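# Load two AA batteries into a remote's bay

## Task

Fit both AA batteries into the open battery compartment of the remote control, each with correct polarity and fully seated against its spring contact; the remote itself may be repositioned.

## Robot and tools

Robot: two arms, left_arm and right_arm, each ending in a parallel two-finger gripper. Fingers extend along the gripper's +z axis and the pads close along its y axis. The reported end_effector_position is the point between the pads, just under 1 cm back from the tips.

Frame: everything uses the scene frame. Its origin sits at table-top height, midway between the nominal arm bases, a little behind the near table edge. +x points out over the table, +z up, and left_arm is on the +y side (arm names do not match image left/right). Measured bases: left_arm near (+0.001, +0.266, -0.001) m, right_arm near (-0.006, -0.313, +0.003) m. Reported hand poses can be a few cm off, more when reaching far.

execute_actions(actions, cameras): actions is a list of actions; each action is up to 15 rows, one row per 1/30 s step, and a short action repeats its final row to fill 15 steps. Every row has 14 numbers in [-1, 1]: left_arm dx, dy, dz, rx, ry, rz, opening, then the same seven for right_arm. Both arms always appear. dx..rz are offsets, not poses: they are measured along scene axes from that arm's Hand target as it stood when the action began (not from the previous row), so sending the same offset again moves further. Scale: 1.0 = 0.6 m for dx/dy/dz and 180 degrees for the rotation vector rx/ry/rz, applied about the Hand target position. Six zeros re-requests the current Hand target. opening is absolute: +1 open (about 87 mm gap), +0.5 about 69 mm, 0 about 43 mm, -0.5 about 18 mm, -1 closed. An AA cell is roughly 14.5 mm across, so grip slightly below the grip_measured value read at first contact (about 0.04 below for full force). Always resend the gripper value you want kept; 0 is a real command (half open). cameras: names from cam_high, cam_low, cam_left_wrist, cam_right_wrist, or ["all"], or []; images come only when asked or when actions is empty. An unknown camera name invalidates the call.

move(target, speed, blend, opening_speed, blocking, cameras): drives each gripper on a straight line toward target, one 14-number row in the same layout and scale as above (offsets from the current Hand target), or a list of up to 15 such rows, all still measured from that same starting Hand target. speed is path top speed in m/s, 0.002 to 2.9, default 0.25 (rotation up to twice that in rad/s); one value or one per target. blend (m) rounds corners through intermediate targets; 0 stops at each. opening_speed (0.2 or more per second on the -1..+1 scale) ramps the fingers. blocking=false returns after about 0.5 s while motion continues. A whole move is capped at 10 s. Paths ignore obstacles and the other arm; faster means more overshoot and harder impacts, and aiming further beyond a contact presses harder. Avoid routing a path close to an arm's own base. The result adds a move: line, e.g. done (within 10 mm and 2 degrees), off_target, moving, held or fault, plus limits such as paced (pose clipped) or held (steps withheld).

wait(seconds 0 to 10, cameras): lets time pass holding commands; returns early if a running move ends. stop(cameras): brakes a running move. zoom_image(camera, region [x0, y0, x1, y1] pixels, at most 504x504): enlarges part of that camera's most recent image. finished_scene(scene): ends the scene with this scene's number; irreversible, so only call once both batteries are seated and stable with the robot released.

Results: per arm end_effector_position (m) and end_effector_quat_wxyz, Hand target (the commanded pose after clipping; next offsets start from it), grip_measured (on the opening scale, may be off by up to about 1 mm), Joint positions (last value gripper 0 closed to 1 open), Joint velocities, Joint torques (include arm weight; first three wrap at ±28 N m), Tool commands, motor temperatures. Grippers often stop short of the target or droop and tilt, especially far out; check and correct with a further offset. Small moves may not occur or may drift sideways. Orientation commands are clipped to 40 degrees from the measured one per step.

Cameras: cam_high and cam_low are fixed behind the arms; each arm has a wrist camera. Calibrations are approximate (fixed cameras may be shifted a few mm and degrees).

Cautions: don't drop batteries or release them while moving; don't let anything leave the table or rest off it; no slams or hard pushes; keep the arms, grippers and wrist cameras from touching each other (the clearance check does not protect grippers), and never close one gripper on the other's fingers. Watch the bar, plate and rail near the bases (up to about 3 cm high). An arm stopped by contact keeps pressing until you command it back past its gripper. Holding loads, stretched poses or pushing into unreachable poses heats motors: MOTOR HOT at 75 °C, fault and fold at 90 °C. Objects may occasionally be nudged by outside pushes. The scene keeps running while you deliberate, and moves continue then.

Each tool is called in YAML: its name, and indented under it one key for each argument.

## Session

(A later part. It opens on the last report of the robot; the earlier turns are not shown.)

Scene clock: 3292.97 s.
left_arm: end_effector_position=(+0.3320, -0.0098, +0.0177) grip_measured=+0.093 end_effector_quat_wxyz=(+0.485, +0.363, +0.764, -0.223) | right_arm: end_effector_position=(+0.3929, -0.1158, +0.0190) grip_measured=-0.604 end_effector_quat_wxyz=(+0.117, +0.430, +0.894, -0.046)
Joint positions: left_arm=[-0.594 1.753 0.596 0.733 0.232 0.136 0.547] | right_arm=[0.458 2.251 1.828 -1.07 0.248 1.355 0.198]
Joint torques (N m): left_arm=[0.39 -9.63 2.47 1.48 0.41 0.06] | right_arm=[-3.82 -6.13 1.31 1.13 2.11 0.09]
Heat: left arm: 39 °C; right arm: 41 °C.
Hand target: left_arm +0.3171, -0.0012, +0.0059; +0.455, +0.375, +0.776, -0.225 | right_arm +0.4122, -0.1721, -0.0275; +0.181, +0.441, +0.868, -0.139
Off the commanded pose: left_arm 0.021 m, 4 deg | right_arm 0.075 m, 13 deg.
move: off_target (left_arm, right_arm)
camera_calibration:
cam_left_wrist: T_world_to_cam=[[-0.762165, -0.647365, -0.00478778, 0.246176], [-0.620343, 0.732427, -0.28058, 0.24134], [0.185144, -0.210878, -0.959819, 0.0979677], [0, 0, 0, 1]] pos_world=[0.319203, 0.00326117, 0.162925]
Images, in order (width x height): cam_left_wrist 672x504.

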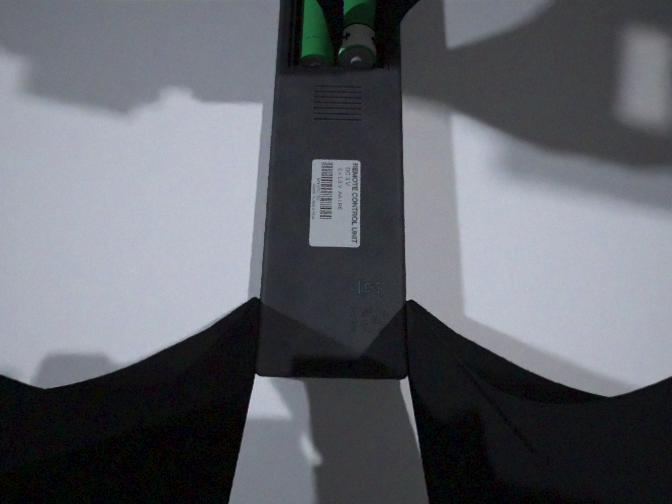

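move:
  target: [0, 0, 0, 0, 0, 0, -0.05, -0.0392, 0.0539, 0, 0, 0, 0, -0.74]
  speed: 0.05
  cameras: ["cam_left_wrist"]

zoom_image:
  camera: "cam_left_wrist"
  region: [320, 20, 390, 80]

Scene clock: 3319.13 s.
left_arm: end_effector_position=(+0.3306, -0.0093, +0.0159) grip_measured=+0.093 end_effector_quat_wxyz=(+0.481, +0.364, +0.766, -0.224) | right_arm: end_effector_position=(+0.3904, -0.1131, +0.0186) grip_measured=-0.605 end_effector_quat_wxyz=(+0.178, +0.434, +0.880, -0.080)
Joint positions: left_arm=[-0.594 1.753 0.596 0.724 0.235 0.136 0.547] | right_arm=[0.524 2.239 1.797 -1.058 0.393 1.436 0.198]
Joint torques (N m): left_arm=[0.38 -9.62 2.48 1.56 0.38 0.06] | right_arm=[-1.65 -5.6 1.03 0.87 0.9 0.27]
Heat: left arm: 39 °C; right arm: 38 °C.
Hand target: left_arm +0.3171, -0.0012, +0.0059; +0.455, +0.375, +0.776, -0.225 | right_arm +0.3886, -0.1397, -0.0275; +0.181, +0.441, +0.868, -0.139
Off the commanded pose: left_arm 0.019 m, 3 deg | right_arm 0.053 m, 7 deg.
move: off_target (left_arm, right_arm)
camera_calibration:
cam_left_wrist: T_world_to_cam=[[-0.763549, -0.645748, -0.00149025, 0.245864], [-0.621034, 0.734954, -0.272322, 0.239737], [0.176947, -0.207006, -0.962205, 0.0994413], [0, 0, 0, 1]] pos_world=[0.319018, 0.00315521, 0.161335]
Images, in order (width x height): cam_left_wrist 672x504.

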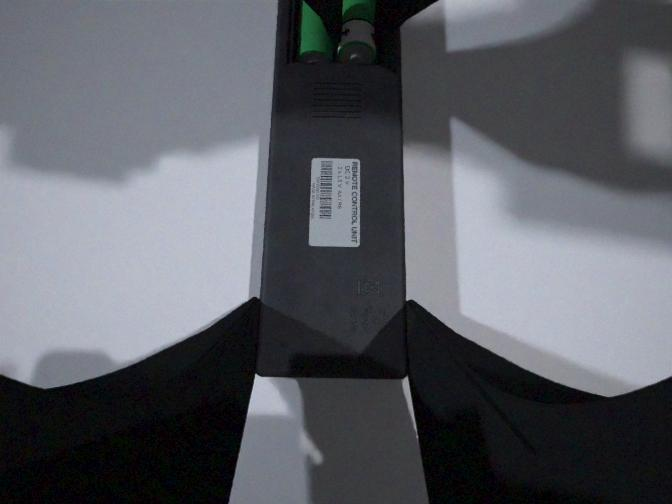

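Scaled by 7.200.

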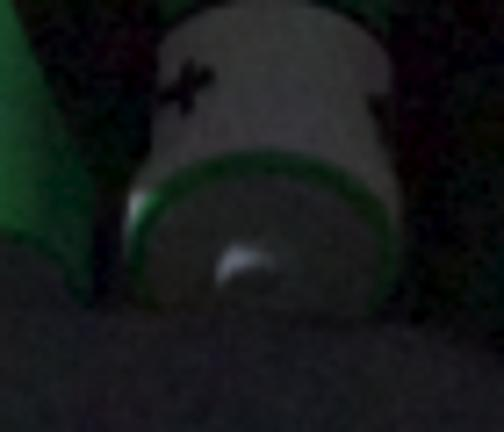

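move:
  target: [0, 0, 0, 0, 0, 0, -0.05, -0.0294, 0.0404, 0, 0, 0, 0, -0.70]
  speed: 0.05
  cameras: ["cam_left_wrist"]

zoom_image:
  camera: "cam_left_wrist"
  region: [320, 20, 390, 80]

Scene clock: 3325.03 s.
left_arm: end_effector_position=(+0.3301, -0.0091, +0.0154) grip_measured=+0.093 end_effector_quat_wxyz=(+0.480, +0.364, +0.766, -0.224) | right_arm: end_effector_position=(+0.3890, -0.1112, +0.0195) grip_measured=-0.605 end_effector_quat_wxyz=(+0.219, +0.441, +0.865, -0.098)
Joint positions: left_arm=[-0.594 1.753 0.595 0.723 0.235 0.136 0.547] | right_arm=[0.566 2.236 1.782 -1.059 0.488 1.506 0.197]
Joint torques (N m): left_arm=[0.4 -9.63 2.63 1.58 0.37 0.06] | right_arm=[0.62 -5.03 2.44 0.49 0.06 0.33]
Heat: left arm: 39 °C; right arm: 38 °C.
Hand target: left_arm +0.3172, -0.0012, +0.0060; +0.455, +0.375, +0.776, -0.225 | right_arm +0.3710, -0.1157, -0.0275; +0.181, +0.441, +0.868, -0.139
Off the commanded pose: left_arm 0.018 m, 3 deg | right_arm 0.051 m, 6 deg.
move: off_target (left_arm, right_arm)
camera_calibration:
cam_left_wrist: T_world_to_cam=[[-0.764058, -0.645148, -0.000598831, 0.245718], [-0.620945, 0.735645, -0.270656, 0.239046], [0.175053, -0.206425, -0.962676, 0.0997123], [0, 0, 0, 1]] pos_world=[0.318722, 0.00325436, 0.160837]
Images, in order (width x height): cam_left_wrist 672x504.

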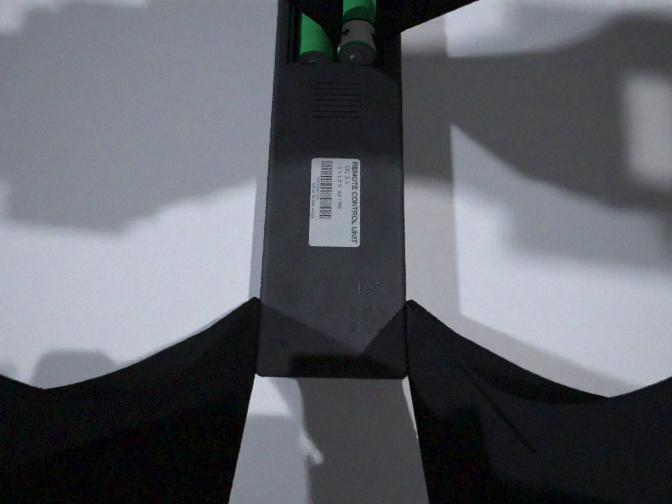

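Scaled by 7.200.

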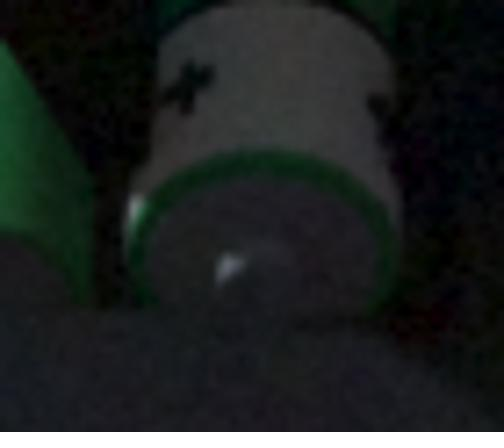

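move:
  target: [0, 0, 0, 0, 0, 0, -0.05, 0, 0, 0, 0, 0, 0, -0.585]
  opening_speed: 0.2
  speed: 0.05
  cameras: ["cam_left_wrist"]

zoom_image:
  camera: "cam_left_wrist"
  region: [320, 20, 390, 80]

Scene clock: 3340.30 s.
left_arm: end_effector_position=(+0.3301, -0.0091, +0.0154) grip_measured=+0.093 end_effector_quat_wxyz=(+0.480, +0.364, +0.766, -0.224) | right_arm: end_effector_position=(+0.3893, -0.1110, +0.0195) grip_measured=-0.585 end_effector_quat_wxyz=(+0.219, +0.445, +0.863, -0.098)
Joint positions: left_arm=[-0.594 1.753 0.595 0.723 0.235 0.136 0.547] | right_arm=[0.566 2.236 1.782 -1.059 0.488 1.514 0.207]
Joint torques (N m): left_arm=[0.4 -9.62 2.62 1.57 0.37 0.07] | right_arm=[0.58 -5.03 2.5 0.49 0.07 0.27]
Heat: left arm: 39 °C; right arm: 37 °C.
Hand target: left_arm +0.3172, -0.0012, +0.0060; +0.455, +0.375, +0.776, -0.225 | right_arm +0.3710, -0.1156, -0.0275; +0.181, +0.441, +0.868, -0.139
Off the commanded pose: left_arm 0.018 m, 3 deg | right_arm 0.051 m, 6 deg.
move: off_target (left_arm, right_arm)
camera_calibration:
cam_left_wrist: T_world_to_cam=[[-0.764058, -0.645148, -0.000598831, 0.245718], [-0.620945, 0.735645, -0.270656, 0.239046], [0.175053, -0.206425, -0.962676, 0.0997123], [0, 0, 0, 1]] pos_world=[0.318722, 0.00325436, 0.160837]
Images, in order (width x height): cam_left_wrist 672x504.

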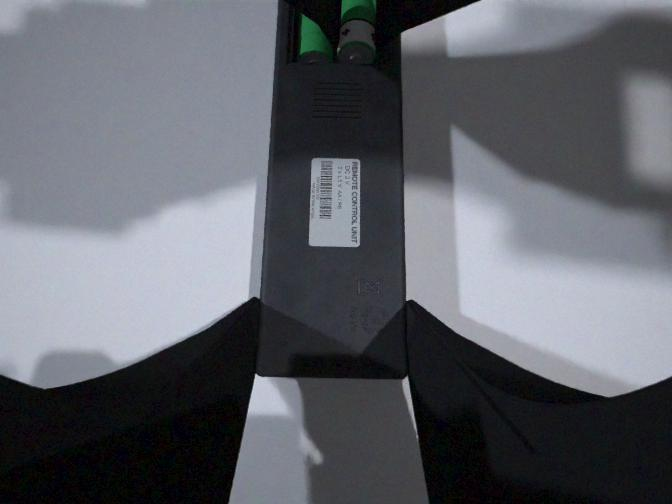

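Scaled by 7.200.

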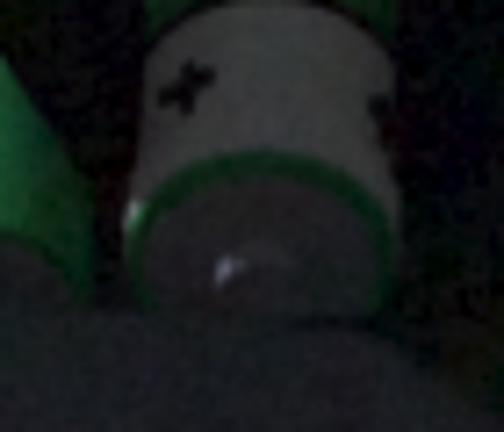

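move:
  target: [0, 0, 0, 0, 0, 0, -0.05, -0.0098, 0.0135, 0, 0, 0, 0, -0.52]
  opening_speed: 0.2
  speed: 0.05
  cameras: ["cam_left_wrist"]

zoom_image:
  camera: "cam_left_wrist"
  region: [320, 20, 390, 80]

Scene clock: 3346.77 s.
left_arm: end_effector_position=(+0.3293, -0.0094, +0.0155) grip_measured=+0.093 end_effector_quat_wxyz=(+0.479, +0.366, +0.765, -0.225) | right_arm: end_effector_position=(+0.3878, -0.1065, +0.0197) grip_measured=-0.524 end_effector_quat_wxyz=(+0.228, +0.447, +0.860, -0.098)
Joint positions: left_arm=[-0.594 1.752 0.594 0.723 0.24 0.138 0.547] | right_arm=[0.584 2.237 1.782 -1.06 0.506 1.538 0.238]
Joint torques (N m): left_arm=[0.38 -9.55 2.71 1.57 0.32 0.03] | right_arm=[1.03 -4.96 2.85 0.33 -0.11 0.26]
Heat: left arm: 39 °C; right arm: 37 °C.
Hand target: left_arm +0.3171, -0.0012, +0.0059; +0.455, +0.375, +0.776, -0.225 | right_arm +0.3652, -0.1073, -0.0275; +0.181, +0.441, +0.868, -0.139
Off the commanded pose: left_arm 0.018 m, 3 deg | right_arm 0.052 m, 7 deg.
move: off_target (left_arm, right_arm)
camera_calibration:
cam_left_wrist: T_world_to_cam=[[-0.767304, -0.641283, -0.000749169, 0.246106], [-0.61709, 0.738672, -0.271226, 0.237645], [0.174486, -0.207651, -0.962515, 0.100047], [0, 0, 0, 1]] pos_world=[0.318029, 0.0030568, 0.160936]
Images, in order (width x height): cam_left_wrist 672x504.

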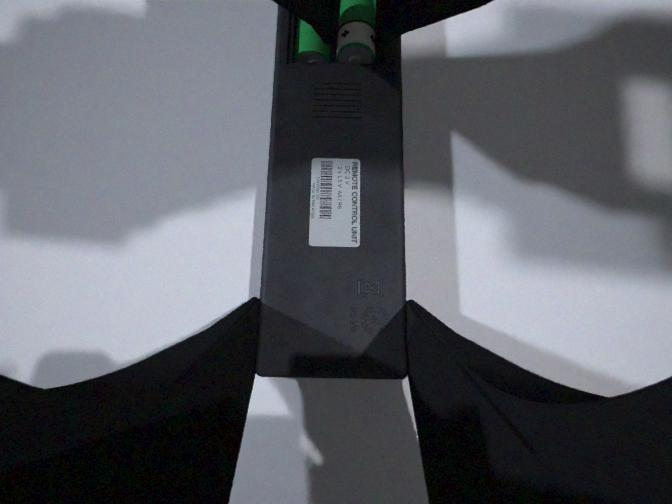

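Scaled by 7.200.

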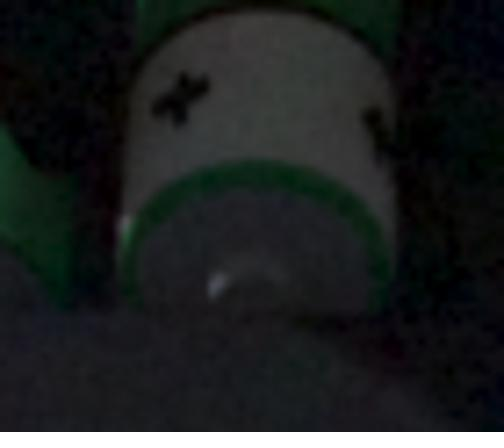

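move:
  target: [0, 0, 0, 0, 0, 0, -0.05, 0, 0, 0.008, 0, 0, 0, -0.42]
  opening_speed: 0.2
  speed: 0.05
  cameras: ["cam_left_wrist", "cam_right_wrist"]

zoom_image:
  camera: "cam_left_wrist"
  region: [280, 0, 430, 90]

zoom_image:
  camera: "cam_right_wrist"
  region: [230, 180, 440, 390]

Scene clock: 3353.33 s.
left_arm: end_effector_position=(+0.3293, -0.0095, +0.0155) grip_measured=+0.093 end_effector_quat_wxyz=(+0.479, +0.366, +0.765, -0.225) | right_arm: end_effector_position=(+0.3878, -0.1066, +0.0197) grip_measured=-0.519 end_effector_quat_wxyz=(+0.228, +0.448, +0.859, -0.099)
Joint positions: left_arm=[-0.594 1.752 0.594 0.723 0.24 0.138 0.547] | right_arm=[0.584 2.237 1.782 -1.061 0.507 1.541 0.24]
Joint torques (N m): left_arm=[0.36 -9.54 2.7 1.57 0.32 0.04] | right_arm=[1.06 -5.38 3.84 0.18 -0.12 0.26]
Heat: left arm: 40 °C; right arm: 37 °C.
Hand target: left_arm +0.3171, -0.0012, +0.0059; +0.455, +0.375, +0.776, -0.225 | right_arm +0.3652, -0.1074, -0.0227; +0.181, +0.441, +0.868, -0.139
Off the commanded pose: left_arm 0.018 m, 3 deg | right_arm 0.048 m, 7 deg.
move: off_target (left_arm, right_arm)
camera_calibration:
cam_left_wrist: T_world_to_cam=[[-0.767525, -0.641019, -0.000549651, 0.246067], [-0.616872, 0.738846, -0.271249, 0.237517], [0.174282, -0.207851, -0.962509, 0.100128], [0, 0, 0, 1]] pos_world=[0.31793, 0.00305715, 0.160936]
cam_right_wrist: T_world_to_cam=[[-0.809706, -0.585406, -0.0409304, 0.251365], [-0.558917, 0.74805, 0.357818, 0.31069], [-0.178851, 0.312604, -0.932894, 0.268101], [0, 0, 0, 1]] pos_world=[0.425132, -0.169071, 0.149227]
Images, in order (width x height): cam_left_wrist 672x504, cam_right_wrist 672x504.

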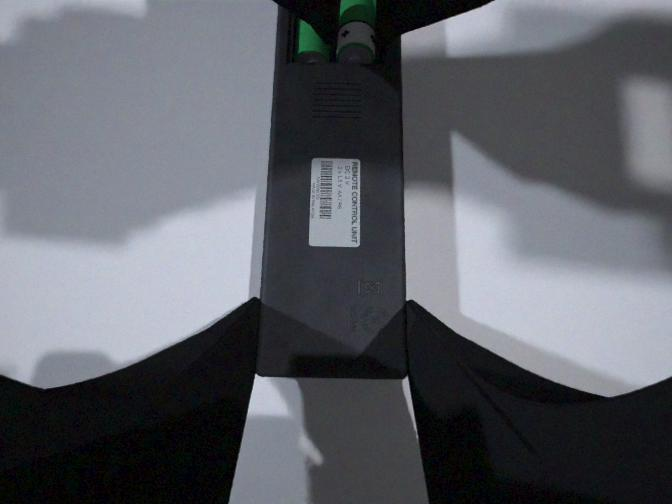

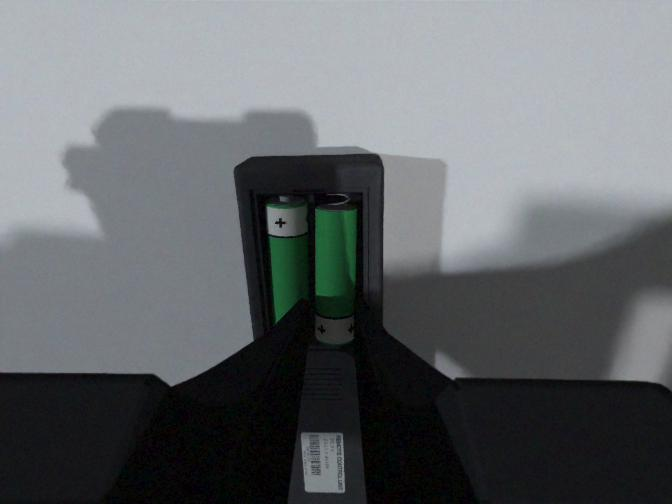

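Scaled by 3.360.

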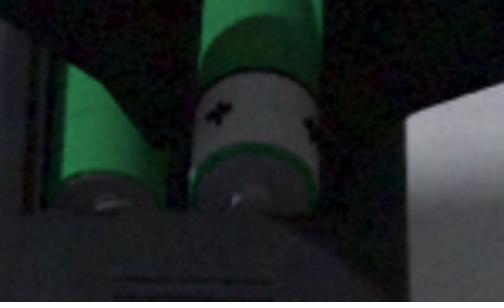

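Scaled by 2.400.

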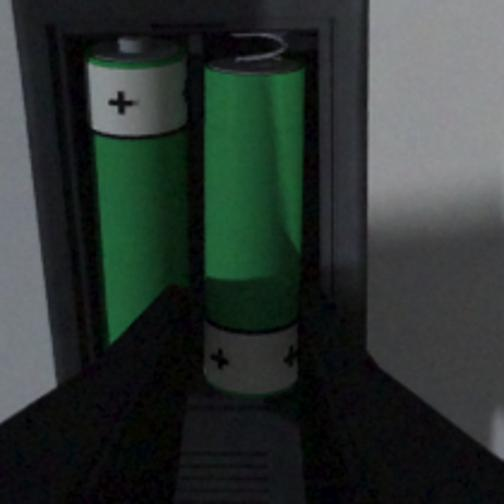

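move:
  target:
    - [0, 0, 0, 0, 0, 0, -0.05, 0.024, 0.010, 0.066, 0, 0, 0, -0.52]
    - [0, 0, 0, 0, 0, 0, -0.05, 0.024, 0.010, 0.14, 0, 0, 0, -0.52]
  speed: 0.06
  cameras: ["cam_left_wrist", "cam_right_wrist"]

zoom_image:
  camera: "cam_left_wrist"
  region: [280, 0, 430, 90]

zoom_image:
  camera: "cam_right_wrist"
  region: [230, 180, 440, 390]

Scene clock: 3365.17 s.
left_arm: end_effector_position=(+0.3271, -0.0092, +0.0157) grip_measured=+0.093 end_effector_quat_wxyz=(+0.478, +0.369, +0.764, -0.227) | right_arm: end_effector_position=(+0.3781, -0.1049, +0.0596) grip_measured=-0.520 end_effector_quat_wxyz=(+0.182, +0.438, +0.869, -0.141)
Joint positions: left_arm=[-0.594 1.746 0.587 0.723 0.247 0.14 0.547] | right_arm=[0.584 2.326 2.096 -1.411 0.466 1.546 0.24]
Joint torques (N m): left_arm=[0.39 -9.05 3.19 1.56 0.25 0.03] | right_arm=[0.57 -12.4 8.13 0.08 0.24 0.15]
Heat: left arm: 41 °C; right arm: 37 °C.
Hand target: left_arm +0.3171, -0.0012, +0.0060; +0.456, +0.375, +0.776, -0.225 | right_arm +0.3796, -0.1014, +0.0613; +0.181, +0.441, +0.868, -0.139
Off the commanded pose: left_arm 0.016 m, 3 deg | right_arm 0.004 m, 0 deg.
move: off_target (left_arm)
camera_calibration:
cam_left_wrist: T_world_to_cam=[[-0.771869, -0.635781, 0.000416224, 0.246076], [-0.612011, 0.742834, -0.271366, 0.234577], [0.17222, -0.209714, -0.962476, 0.101386], [0, 0, 0, 1]] pos_world=[0.316042, 0.00346072, 0.161135]
cam_right_wrist: T_world_to_cam=[[-0.809857, -0.581155, 0.0799426, 0.239506], [-0.508584, 0.763481, 0.398043, 0.26987], [-0.292359, 0.2817, -0.913877, 0.341601], [0, 0, 0, 1]] pos_world=[0.431087, -0.163079, 0.185615]
Images, in order (width x height): cam_left_wrist 672x504, cam_right_wrist 672x504.

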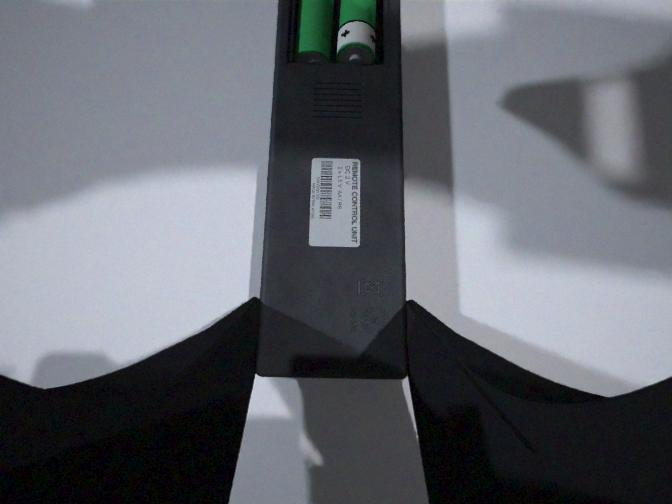

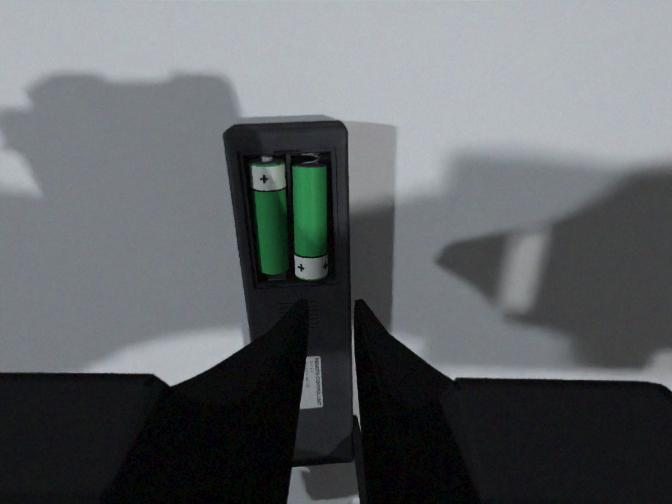

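Scaled by 3.360.

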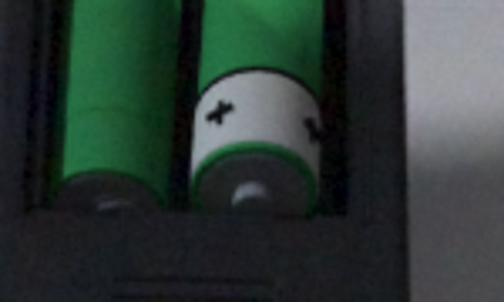

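Scaled by 2.400.

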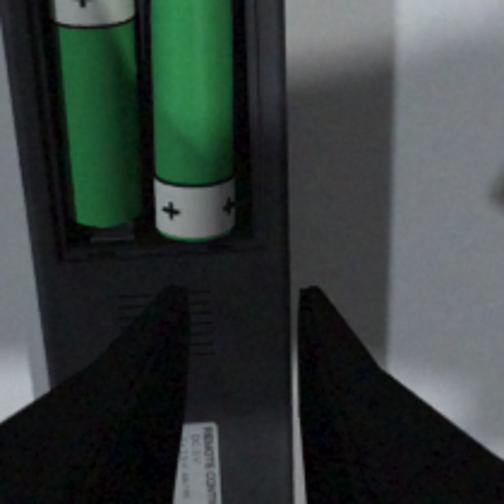

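zoom_image:
  camera: "cam_right_wrist"
  region: [215, 130, 375, 300]

zoom_image:
  camera: "cam_left_wrist"
  region: [325, 25, 385, 70]

Scaled by 2.965.

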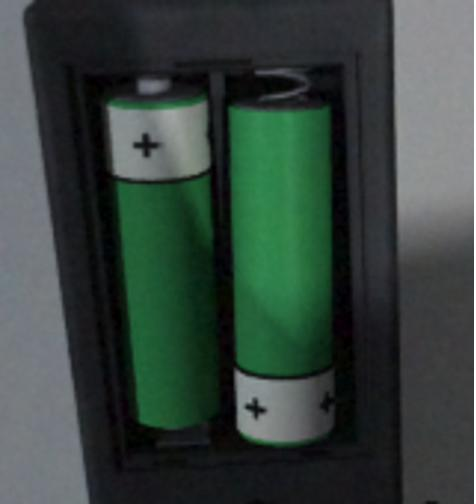

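Scaled by 8.400.

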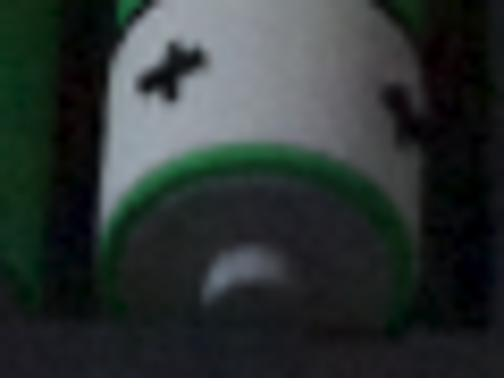

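move:
  target: [0, 0, 0, 0, 0, 0, -0.05, 0.0023, 0.0028, -0.022, 0.0634, 0.0153, 0, -0.86]
  speed: 0.08
  opening_speed: 0.5
  cameras: ["cam_left_wrist", "cam_right_wrist"]

zoom_image:
  camera: "cam_right_wrist"
  region: [230, 180, 440, 390]

Scene clock: 3408.40 s.
left_arm: end_effector_position=(+0.3271, -0.0092, +0.0157) grip_measured=+0.093 end_effector_quat_wxyz=(+0.478, +0.369, +0.764, -0.227) | right_arm: end_effector_position=(+0.3726, -0.1038, +0.0257) grip_measured=-0.860 end_effector_quat_wxyz=(+0.098, +0.448, +0.883, -0.096)
Joint positions: left_arm=[-0.594 1.746 0.587 0.723 0.247 0.14 0.547] | right_arm=[0.515 2.314 1.959 -1.266 0.277 1.471 0.07]
Joint torques (N m): left_arm=[0.38 -9.05 3.23 1.56 0.24 0.03] | right_arm=[-0.1 -19.1 5.16 0.53 0.14 0.02]
Motor temperatures (°C): left_arm=[23 41 26 29 20 20 21] | right_arm=[23 44 33 22 25 21 24]
Heat: left arm: 41 °C; right arm: 44 °C.
Hand target: left_arm +0.3171, -0.0012, +0.0060; +0.456, +0.375, +0.776, -0.225 | right_arm +0.3810, -0.0998, +0.0481; +0.116, +0.453, +0.882, -0.062
Off the commanded pose: left_arm 0.016 m, 3 deg | right_arm 0.024 m, 4 deg.
move: off_target (left_arm, right_arm)
camera_calibration:
cam_left_wrist: T_world_to_cam=[[-0.771869, -0.635781, 0.000416224, 0.246076], [-0.612011, 0.742834, -0.271366, 0.234577], [0.17222, -0.209714, -0.962476, 0.101386], [0, 0, 0, 1]] pos_world=[0.316042, 0.00346072, 0.161135]
cam_right_wrist: T_world_to_cam=[[-0.808273, -0.584139, 0.0740015, 0.237627], [-0.448068, 0.691738, 0.566334, 0.245498], [-0.382007, 0.424594, -0.820847, 0.354499], [0, 0, 0, 1]] pos_world=[0.437489, -0.181531, 0.134371]
Images, in order (width x height): cam_left_wrist 672x504, cam_right_wrist 672x504.

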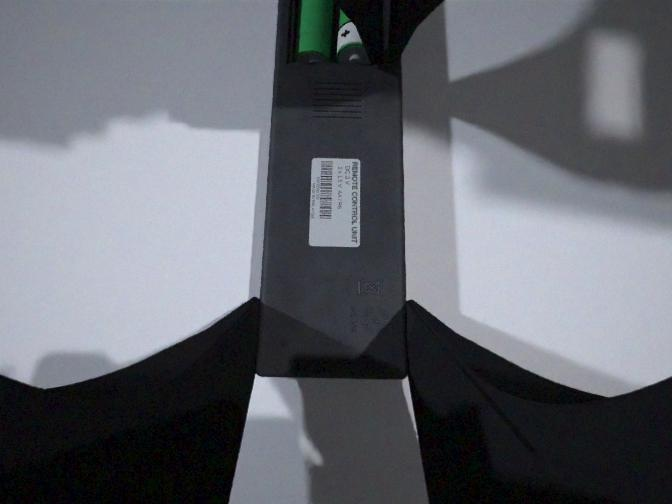

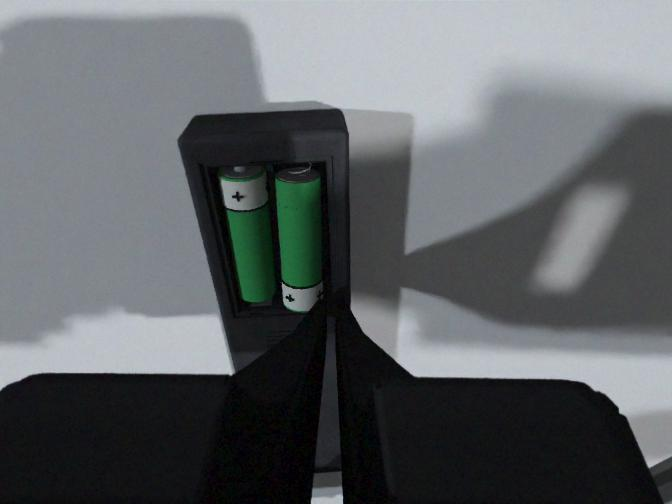

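Scaled by 2.400.

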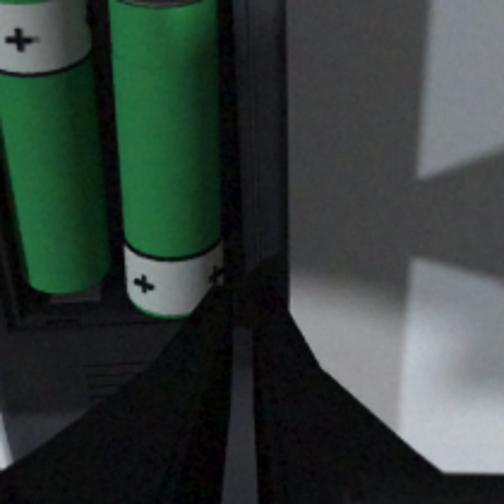

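move:
  target: [0, 0, 0, 0, 0, 0, -0.05, 0.0203, 0.0058, 0.0133, 0, 0, 0, -0.86]
  speed: 0.08
  cameras: ["cam_right_wrist"]

zoom_image:
  camera: "cam_right_wrist"
  region: [230, 180, 440, 390]

Scene clock: 3417.97 s.
left_arm: end_effector_position=(+0.3271, -0.0092, +0.0157) grip_measured=+0.093 end_effector_quat_wxyz=(+0.478, +0.369, +0.764, -0.227) | right_arm: end_effector_position=(+0.3897, -0.0964, +0.0496) grip_measured=-0.860 end_effector_quat_wxyz=(+0.115, +0.452, +0.882, -0.068)
Joint positions: left_arm=[-0.594 1.746 0.587 0.723 0.247 0.14 0.547] | right_arm=[0.51 2.314 2.057 -1.297 0.275 1.466 0.07]
Joint torques (N m): left_arm=[0.36 -9.05 3.22 1.56 0.24 0.03] | right_arm=[-0.36 -13.61 8.21 0.25 0.13 0]
Heat: left arm: 41 °C; right arm: 46 °C.
Hand target: left_arm +0.3171, -0.0012, +0.0060; +0.456, +0.375, +0.776, -0.225 | right_arm +0.3932, -0.0964, +0.0560; +0.116, +0.454, +0.881, -0.063
Off the commanded pose: left_arm 0.016 m, 3 deg | right_arm 0.007 m, 1 deg.
move: off_target (left_arm)
camera_calibration:
cam_right_wrist: T_world_to_cam=[[-0.810547, -0.585609, 0.0086648, 0.258046], [-0.479678, 0.672269, 0.563882, 0.245045], [-0.33604, 0.452897, -0.82581, 0.36256], [0, 0, 0, 1]] pos_world=[0.448536, -0.177825, 0.158993]
Images, in order (width x height): cam_right_wrist 672x504.

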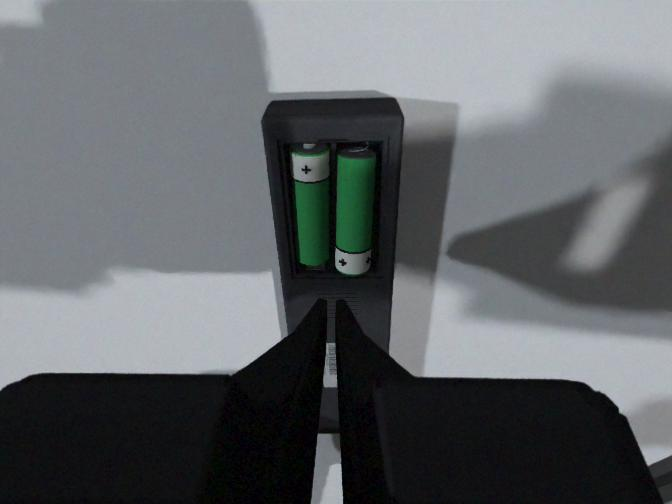

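Scaled by 2.400.

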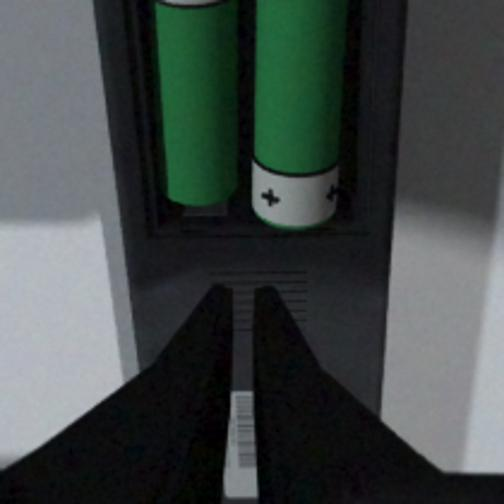

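move:
  target: [0, 0, 0, 0, 0, 0, -0.05, -0.013, 0.0, -0.03, 0, 0, 0, -0.86]
  speed: 0.06
  cameras: ["cam_right_wrist"]

zoom_image:
  camera: "cam_right_wrist"
  region: [230, 180, 440, 390]

Scene clock: 3431.37 s.
left_arm: end_effector_position=(+0.3271, -0.0092, +0.0157) grip_measured=+0.093 end_effector_quat_wxyz=(+0.478, +0.369, +0.764, -0.227) | right_arm: end_effector_position=(+0.3812, -0.1006, +0.0285) grip_measured=-0.860 end_effector_quat_wxyz=(+0.106, +0.450, +0.883, -0.081)
Joint positions: left_arm=[-0.594 1.746 0.587 0.723 0.247 0.14 0.547] | right_arm=[0.51 2.314 1.973 -1.244 0.273 1.465 0.07]
Joint torques (N m): left_arm=[0.38 -9.05 3.21 1.56 0.23 0.01] | right_arm=[0.46 -16.21 5.14 0.53 0.15 0.09]
Heat: left arm: 41 °C; right arm: 46 °C.
Hand target: left_arm +0.3171, -0.0012, +0.0060; +0.456, +0.375, +0.776, -0.225 | right_arm +0.3853, -0.0963, +0.0380; +0.115, +0.453, +0.882, -0.063
Off the commanded pose: left_arm 0.016 m, 3 deg | right_arm 0.011 m, 2 deg.
move: off_target (left_arm, right_arm)
camera_calibration:
cam_right_wrist: T_world_to_cam=[[-0.80952, -0.585726, 0.0400338, 0.247582], [-0.463785, 0.679817, 0.568112, 0.250289], [-0.359974, 0.441331, -0.821977, 0.352003], [0, 0, 0, 1]] pos_world=[0.443215, -0.180486, 0.137234]
Images, in order (width x height): cam_right_wrist 672x504.

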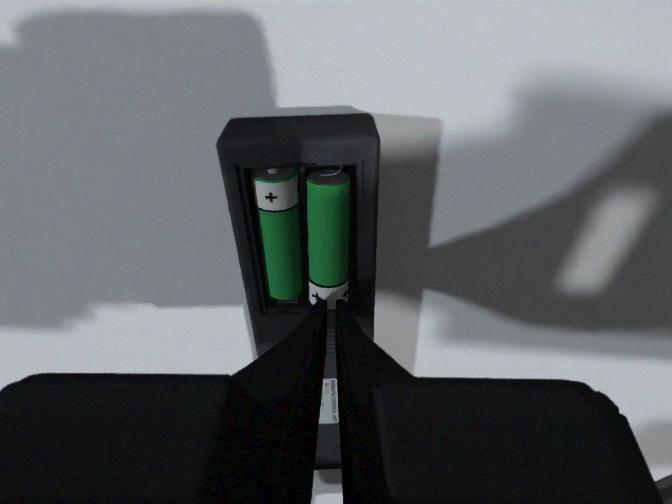

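Scaled by 2.400.

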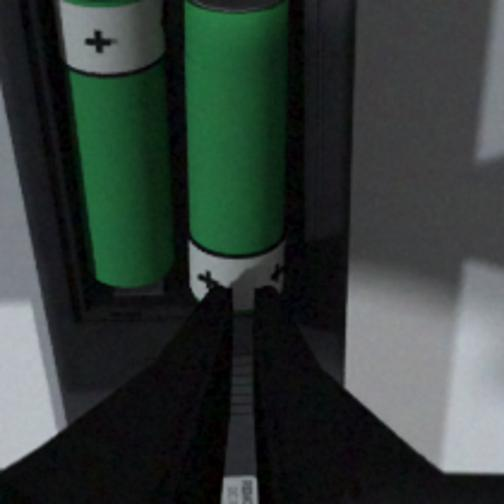

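move:
  target: [0, 0, 0, 0, 0, 0, -0.05, 0.003, 0.002, -0.018, 0, 0, 0, -0.86]
  speed: 0.05
  cameras: ["cam_right_wrist", "cam_left_wrist"]

zoom_image:
  camera: "cam_right_wrist"
  region: [230, 180, 440, 390]

zoom_image:
  camera: "cam_left_wrist"
  region: [280, 0, 430, 90]

Scene clock: 3441.57 s.
left_arm: end_effector_position=(+0.3271, -0.0092, +0.0157) grip_measured=+0.093 end_effector_quat_wxyz=(+0.478, +0.369, +0.764, -0.227) | right_arm: end_effector_position=(+0.3821, -0.1000, +0.0270) grip_measured=-0.860 end_effector_quat_wxyz=(+0.107, +0.451, +0.883, -0.079)
Joint positions: left_arm=[-0.594 1.746 0.587 0.723 0.247 0.14 0.547] | right_arm=[0.51 2.314 1.967 -1.233 0.273 1.465 0.07]
Joint torques (N m): left_arm=[0.35 -9.06 3.25 1.56 0.25 0.02] | right_arm=[0.46 -14.64 4.29 0.8 0.16 0.1]
Heat: left arm: 41 °C; right arm: 47 °C.
Hand target: left_arm +0.3171, -0.0012, +0.0060; +0.456, +0.375, +0.776, -0.225 | right_arm +0.3872, -0.0951, +0.0273; +0.116, +0.453, +0.882, -0.063
Off the commanded pose: left_arm 0.016 m, 3 deg | right_arm 0.007 m, 2 deg.
move: off_target (left_arm)
camera_calibration:
cam_left_wrist: T_world_to_cam=[[-0.771869, -0.635781, 0.000416224, 0.246076], [-0.612011, 0.742834, -0.271366, 0.234577], [0.17222, -0.209714, -0.962476, 0.101386], [0, 0, 0, 1]] pos_world=[0.316042, 0.00346072, 0.161135]
cam_right_wrist: T_world_to_cam=[[-0.809678, -0.585825, 0.0350667, 0.248932], [-0.466119, 0.678236, 0.568092, 0.251861], [-0.356586, 0.443627, -0.822217, 0.34985], [0, 0, 0, 1]] pos_world=[0.443704, -0.180193, 0.135843]
Images, in order (width x height): cam_left_wrist 672x504, cam_right_wrist 672x504.

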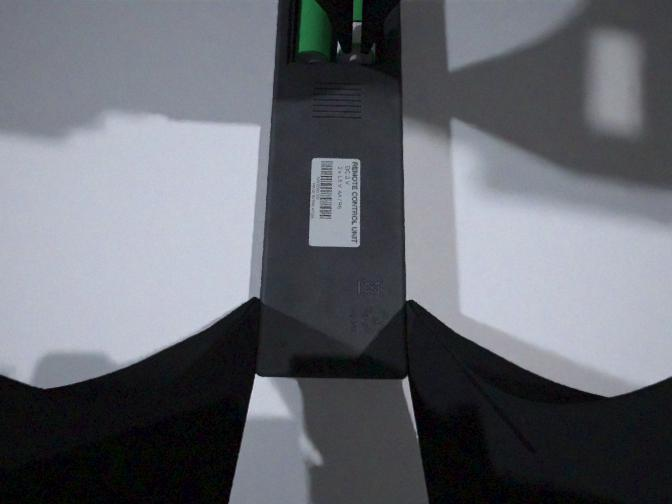

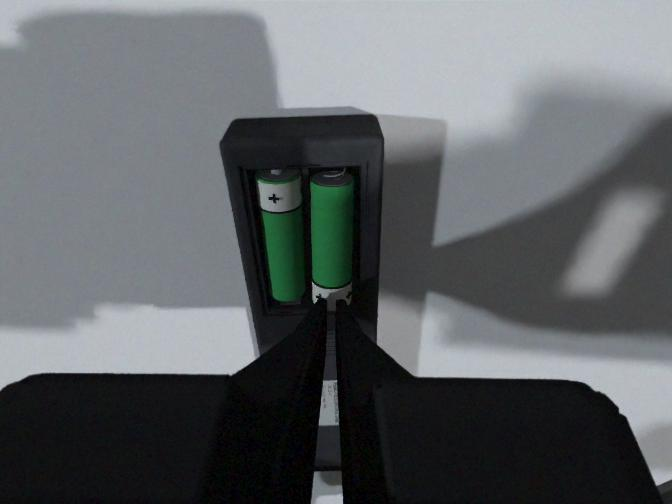

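Scaled by 2.400.

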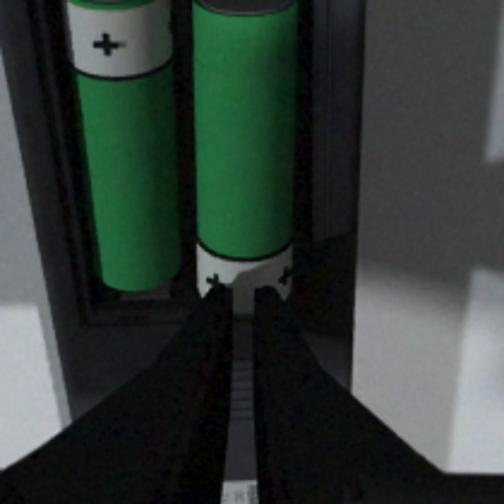

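Scaled by 3.360.

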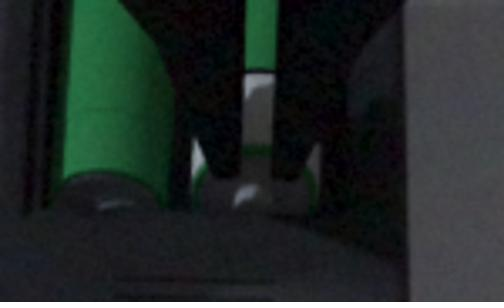

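move:
  target: [0, 0, 0, 0, 0, 0, -0.05, 0.0, 0.0, -0.02, 0, 0, 0, -0.86]
  speed: 0.05
  cameras: ["cam_right_wrist", "cam_left_wrist"]

zoom_image:
  camera: "cam_right_wrist"
  region: [230, 180, 440, 390]

zoom_image:
  camera: "cam_left_wrist"
  region: [280, 0, 430, 90]

Scene clock: 3448.77 s.
left_arm: end_effector_position=(+0.3271, -0.0092, +0.0157) grip_measured=+0.093 end_effector_quat_wxyz=(+0.478, +0.369, +0.764, -0.227) | right_arm: end_effector_position=(+0.3814, -0.1002, +0.0251) grip_measured=-0.860 end_effector_quat_wxyz=(+0.109, +0.451, +0.883, -0.076)
Joint positions: left_arm=[-0.594 1.746 0.587 0.723 0.247 0.14 0.547] | right_arm=[0.51 2.303 1.941 -1.211 0.272 1.465 0.07]
Joint torques (N m): left_arm=[0.4 -9.06 3.23 1.55 0.23 0.02] | right_arm=[0.44 -12.89 3.4 1.05 0.16 0.1]
Heat: left arm: 41 °C; right arm: 47 °C.
Hand target: left_arm +0.3171, -0.0012, +0.0060; +0.456, +0.375, +0.776, -0.225 | right_arm +0.3872, -0.0951, +0.0152; +0.116, +0.453, +0.882, -0.063
Off the commanded pose: left_arm 0.016 m, 3 deg | right_arm 0.013 m, 2 deg.
move: off_target (left_arm, right_arm)
camera_calibration:
cam_left_wrist: T_world_to_cam=[[-0.771869, -0.635781, 0.000416224, 0.246076], [-0.612011, 0.742834, -0.271366, 0.234577], [0.17222, -0.209714, -0.962476, 0.101386], [0, 0, 0, 1]] pos_world=[0.316042, 0.00346072, 0.161135]
cam_right_wrist: T_world_to_cam=[[-0.809912, -0.585878, 0.0281019, 0.248462], [-0.469258, 0.675952, 0.568231, 0.253712], [-0.35191, 0.44703, -0.822389, 0.346679], [0, 0, 0, 1]] pos_world=[0.442288, -0.180905, 0.133956]
Images, in order (width x height): cam_left_wrist 672x504, cam_right_wrist 672x504.

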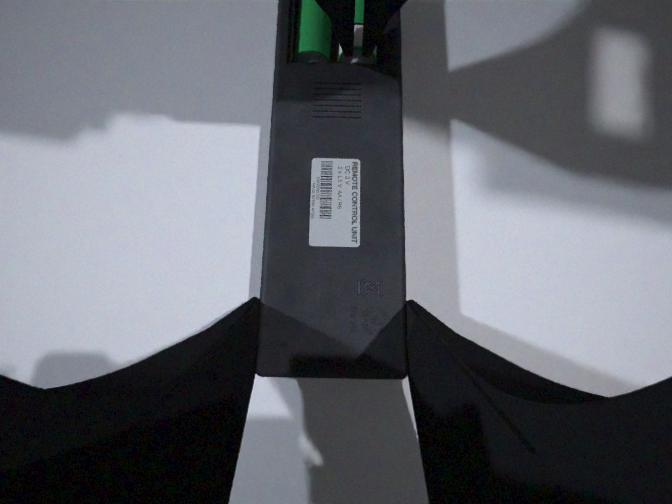

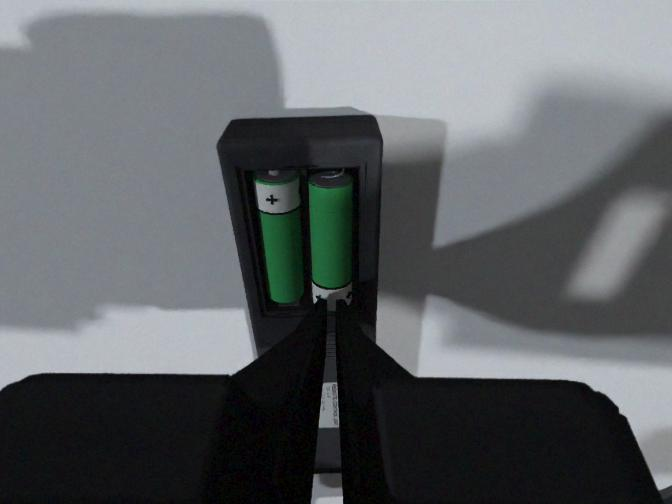

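Scaled by 2.400.

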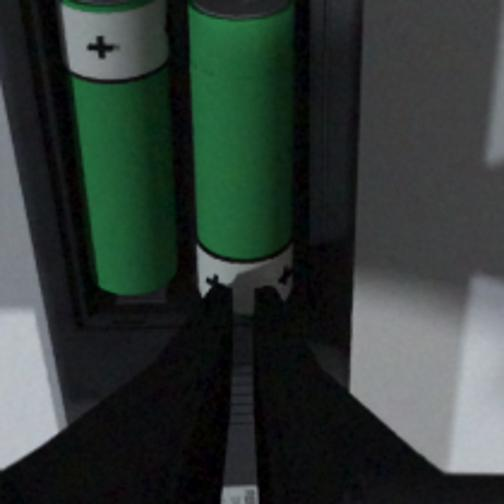

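Scaled by 3.360.

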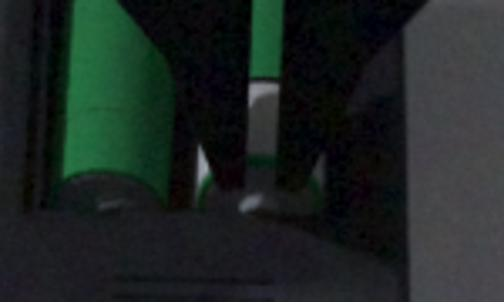

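move:
  target: [0, 0, 0, 0, 0, 0, -0.05, 0.0, 0.0, -0.02, 0, 0, 0, -0.86]
  speed: 0.05
  cameras: ["cam_right_wrist", "cam_left_wrist"]

zoom_image:
  camera: "cam_left_wrist"
  region: [280, 0, 430, 90]

Scene clock: 3456.57 s.
left_arm: end_effector_position=(+0.3271, -0.0092, +0.0157) grip_measured=+0.093 end_effector_quat_wxyz=(+0.478, +0.369, +0.764, -0.227) | right_arm: end_effector_position=(+0.3812, -0.1003, +0.0247) grip_measured=-0.860 end_effector_quat_wxyz=(+0.112, +0.452, +0.882, -0.070)
Joint positions: left_arm=[-0.594 1.746 0.587 0.723 0.247 0.14 0.547] | right_arm=[0.51 2.287 1.912 -1.185 0.272 1.465 0.07]
Joint torques (N m): left_arm=[0.38 -9.05 3.22 1.56 0.24 0.02] | right_arm=[0.49 -10.51 2.77 1.26 0.17 0.11]
Heat: left arm: 41 °C; right arm: 47 °C.
Hand target: left_arm +0.3171, -0.0012, +0.0060; +0.456, +0.375, +0.776, -0.225 | right_arm +0.3872, -0.0951, +0.0034; +0.116, +0.454, +0.881, -0.063
Off the commanded pose: left_arm 0.016 m, 3 deg | right_arm 0.023 m, 1 deg.
move: off_target (left_arm, right_arm)
camera_calibration:
cam_left_wrist: T_world_to_cam=[[-0.771869, -0.635781, 0.000416224, 0.246076], [-0.612011, 0.742834, -0.271366, 0.234577], [0.17222, -0.209714, -0.962476, 0.101386], [0, 0, 0, 1]] pos_world=[0.316042, 0.00346072, 0.161135]
cam_right_wrist: T_world_to_cam=[[-0.809993, -0.586258, 0.0145754, 0.248664], [-0.476159, 0.671979, 0.567201, 0.25614], [-0.34232, 0.452489, -0.82345, 0.343176], [0, 0, 0, 1]] pos_world=[0.440855, -0.181623, 0.133681]
Images, in order (width x height): cam_left_wrist 672x504, cam_right_wrist 672x504.

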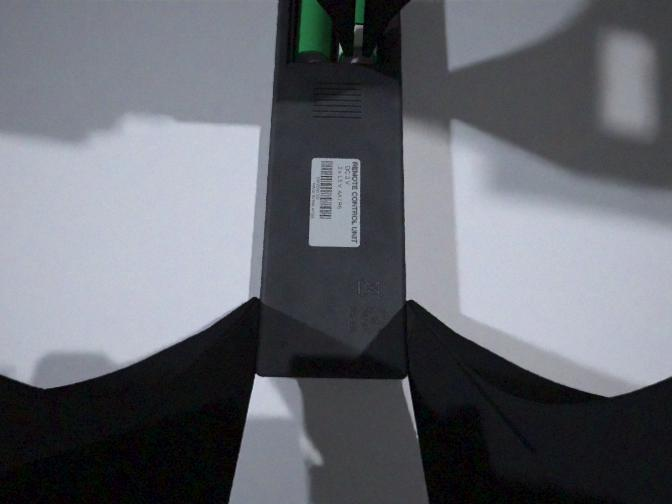

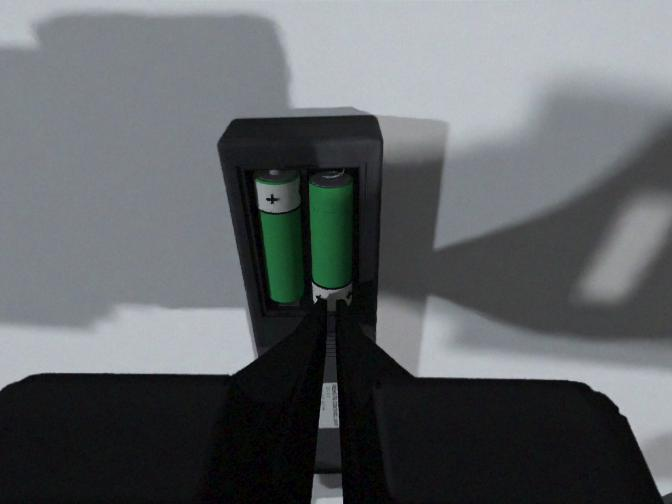

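Scaled by 3.360.

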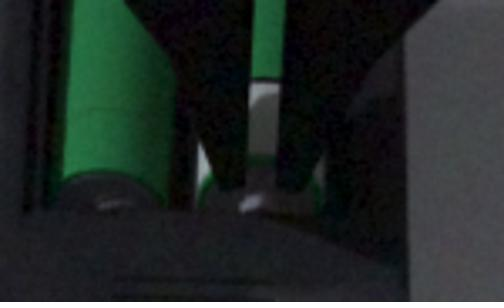

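move:
  target: [0, 0, 0, 0, 0, 0, -0.05, 0.0, 0.0, -0.02, 0, 0, 0, -0.86]
  speed: 0.05
  cameras: ["cam_left_wrist"]

zoom_image:
  camera: "cam_left_wrist"
  region: [325, 25, 385, 70]

Scene clock: 3461.33 s.
left_arm: end_effector_position=(+0.3271, -0.0092, +0.0157) grip_measured=+0.093 end_effector_quat_wxyz=(+0.478, +0.369, +0.764, -0.227) | right_arm: end_effector_position=(+0.3811, -0.1004, +0.0243) grip_measured=-0.860 end_effector_quat_wxyz=(+0.116, +0.452, +0.882, -0.064)
Joint positions: left_arm=[-0.594 1.746 0.587 0.723 0.247 0.14 0.547] | right_arm=[0.51 2.27 1.883 -1.157 0.272 1.463 0.07]
Joint torques (N m): left_arm=[0.38 -9.02 3.19 1.55 0.24 0.02] | right_arm=[0.46 -8.29 2.22 1.44 0.16 0.12]
Heat: left arm: 41 °C; right arm: 47 °C.
Hand target: left_arm +0.3171, -0.0012, +0.0060; +0.456, +0.375, +0.776, -0.225 | right_arm +0.3872, -0.0952, -0.0088; +0.116, +0.454, +0.881, -0.063
Off the commanded pose: left_arm 0.016 m, 3 deg | right_arm 0.034 m, 0 deg.
move: off_target (left_arm, right_arm)
camera_calibration:
cam_left_wrist: T_world_to_cam=[[-0.771869, -0.635781, 0.000416224, 0.246076], [-0.612011, 0.742834, -0.271366, 0.234577], [0.17222, -0.209714, -0.962476, 0.101386], [0, 0, 0, 1]] pos_world=[0.316042, 0.00346072, 0.161135]
Images, in order (width x height): cam_left_wrist 672x504.

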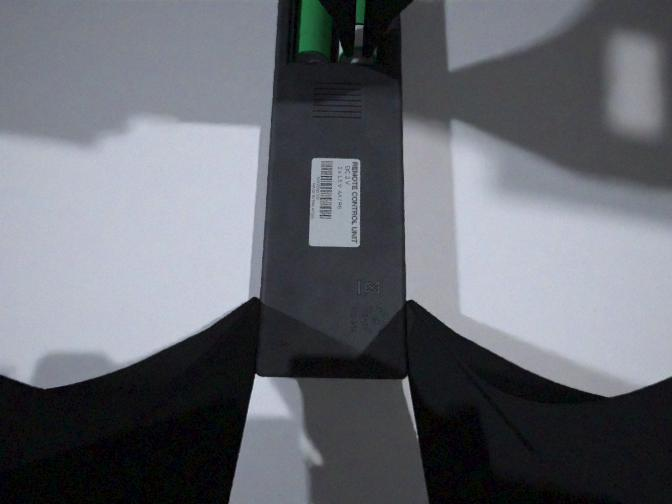

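Scaled by 8.400.

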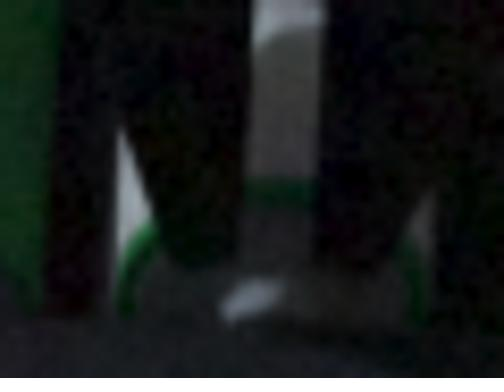

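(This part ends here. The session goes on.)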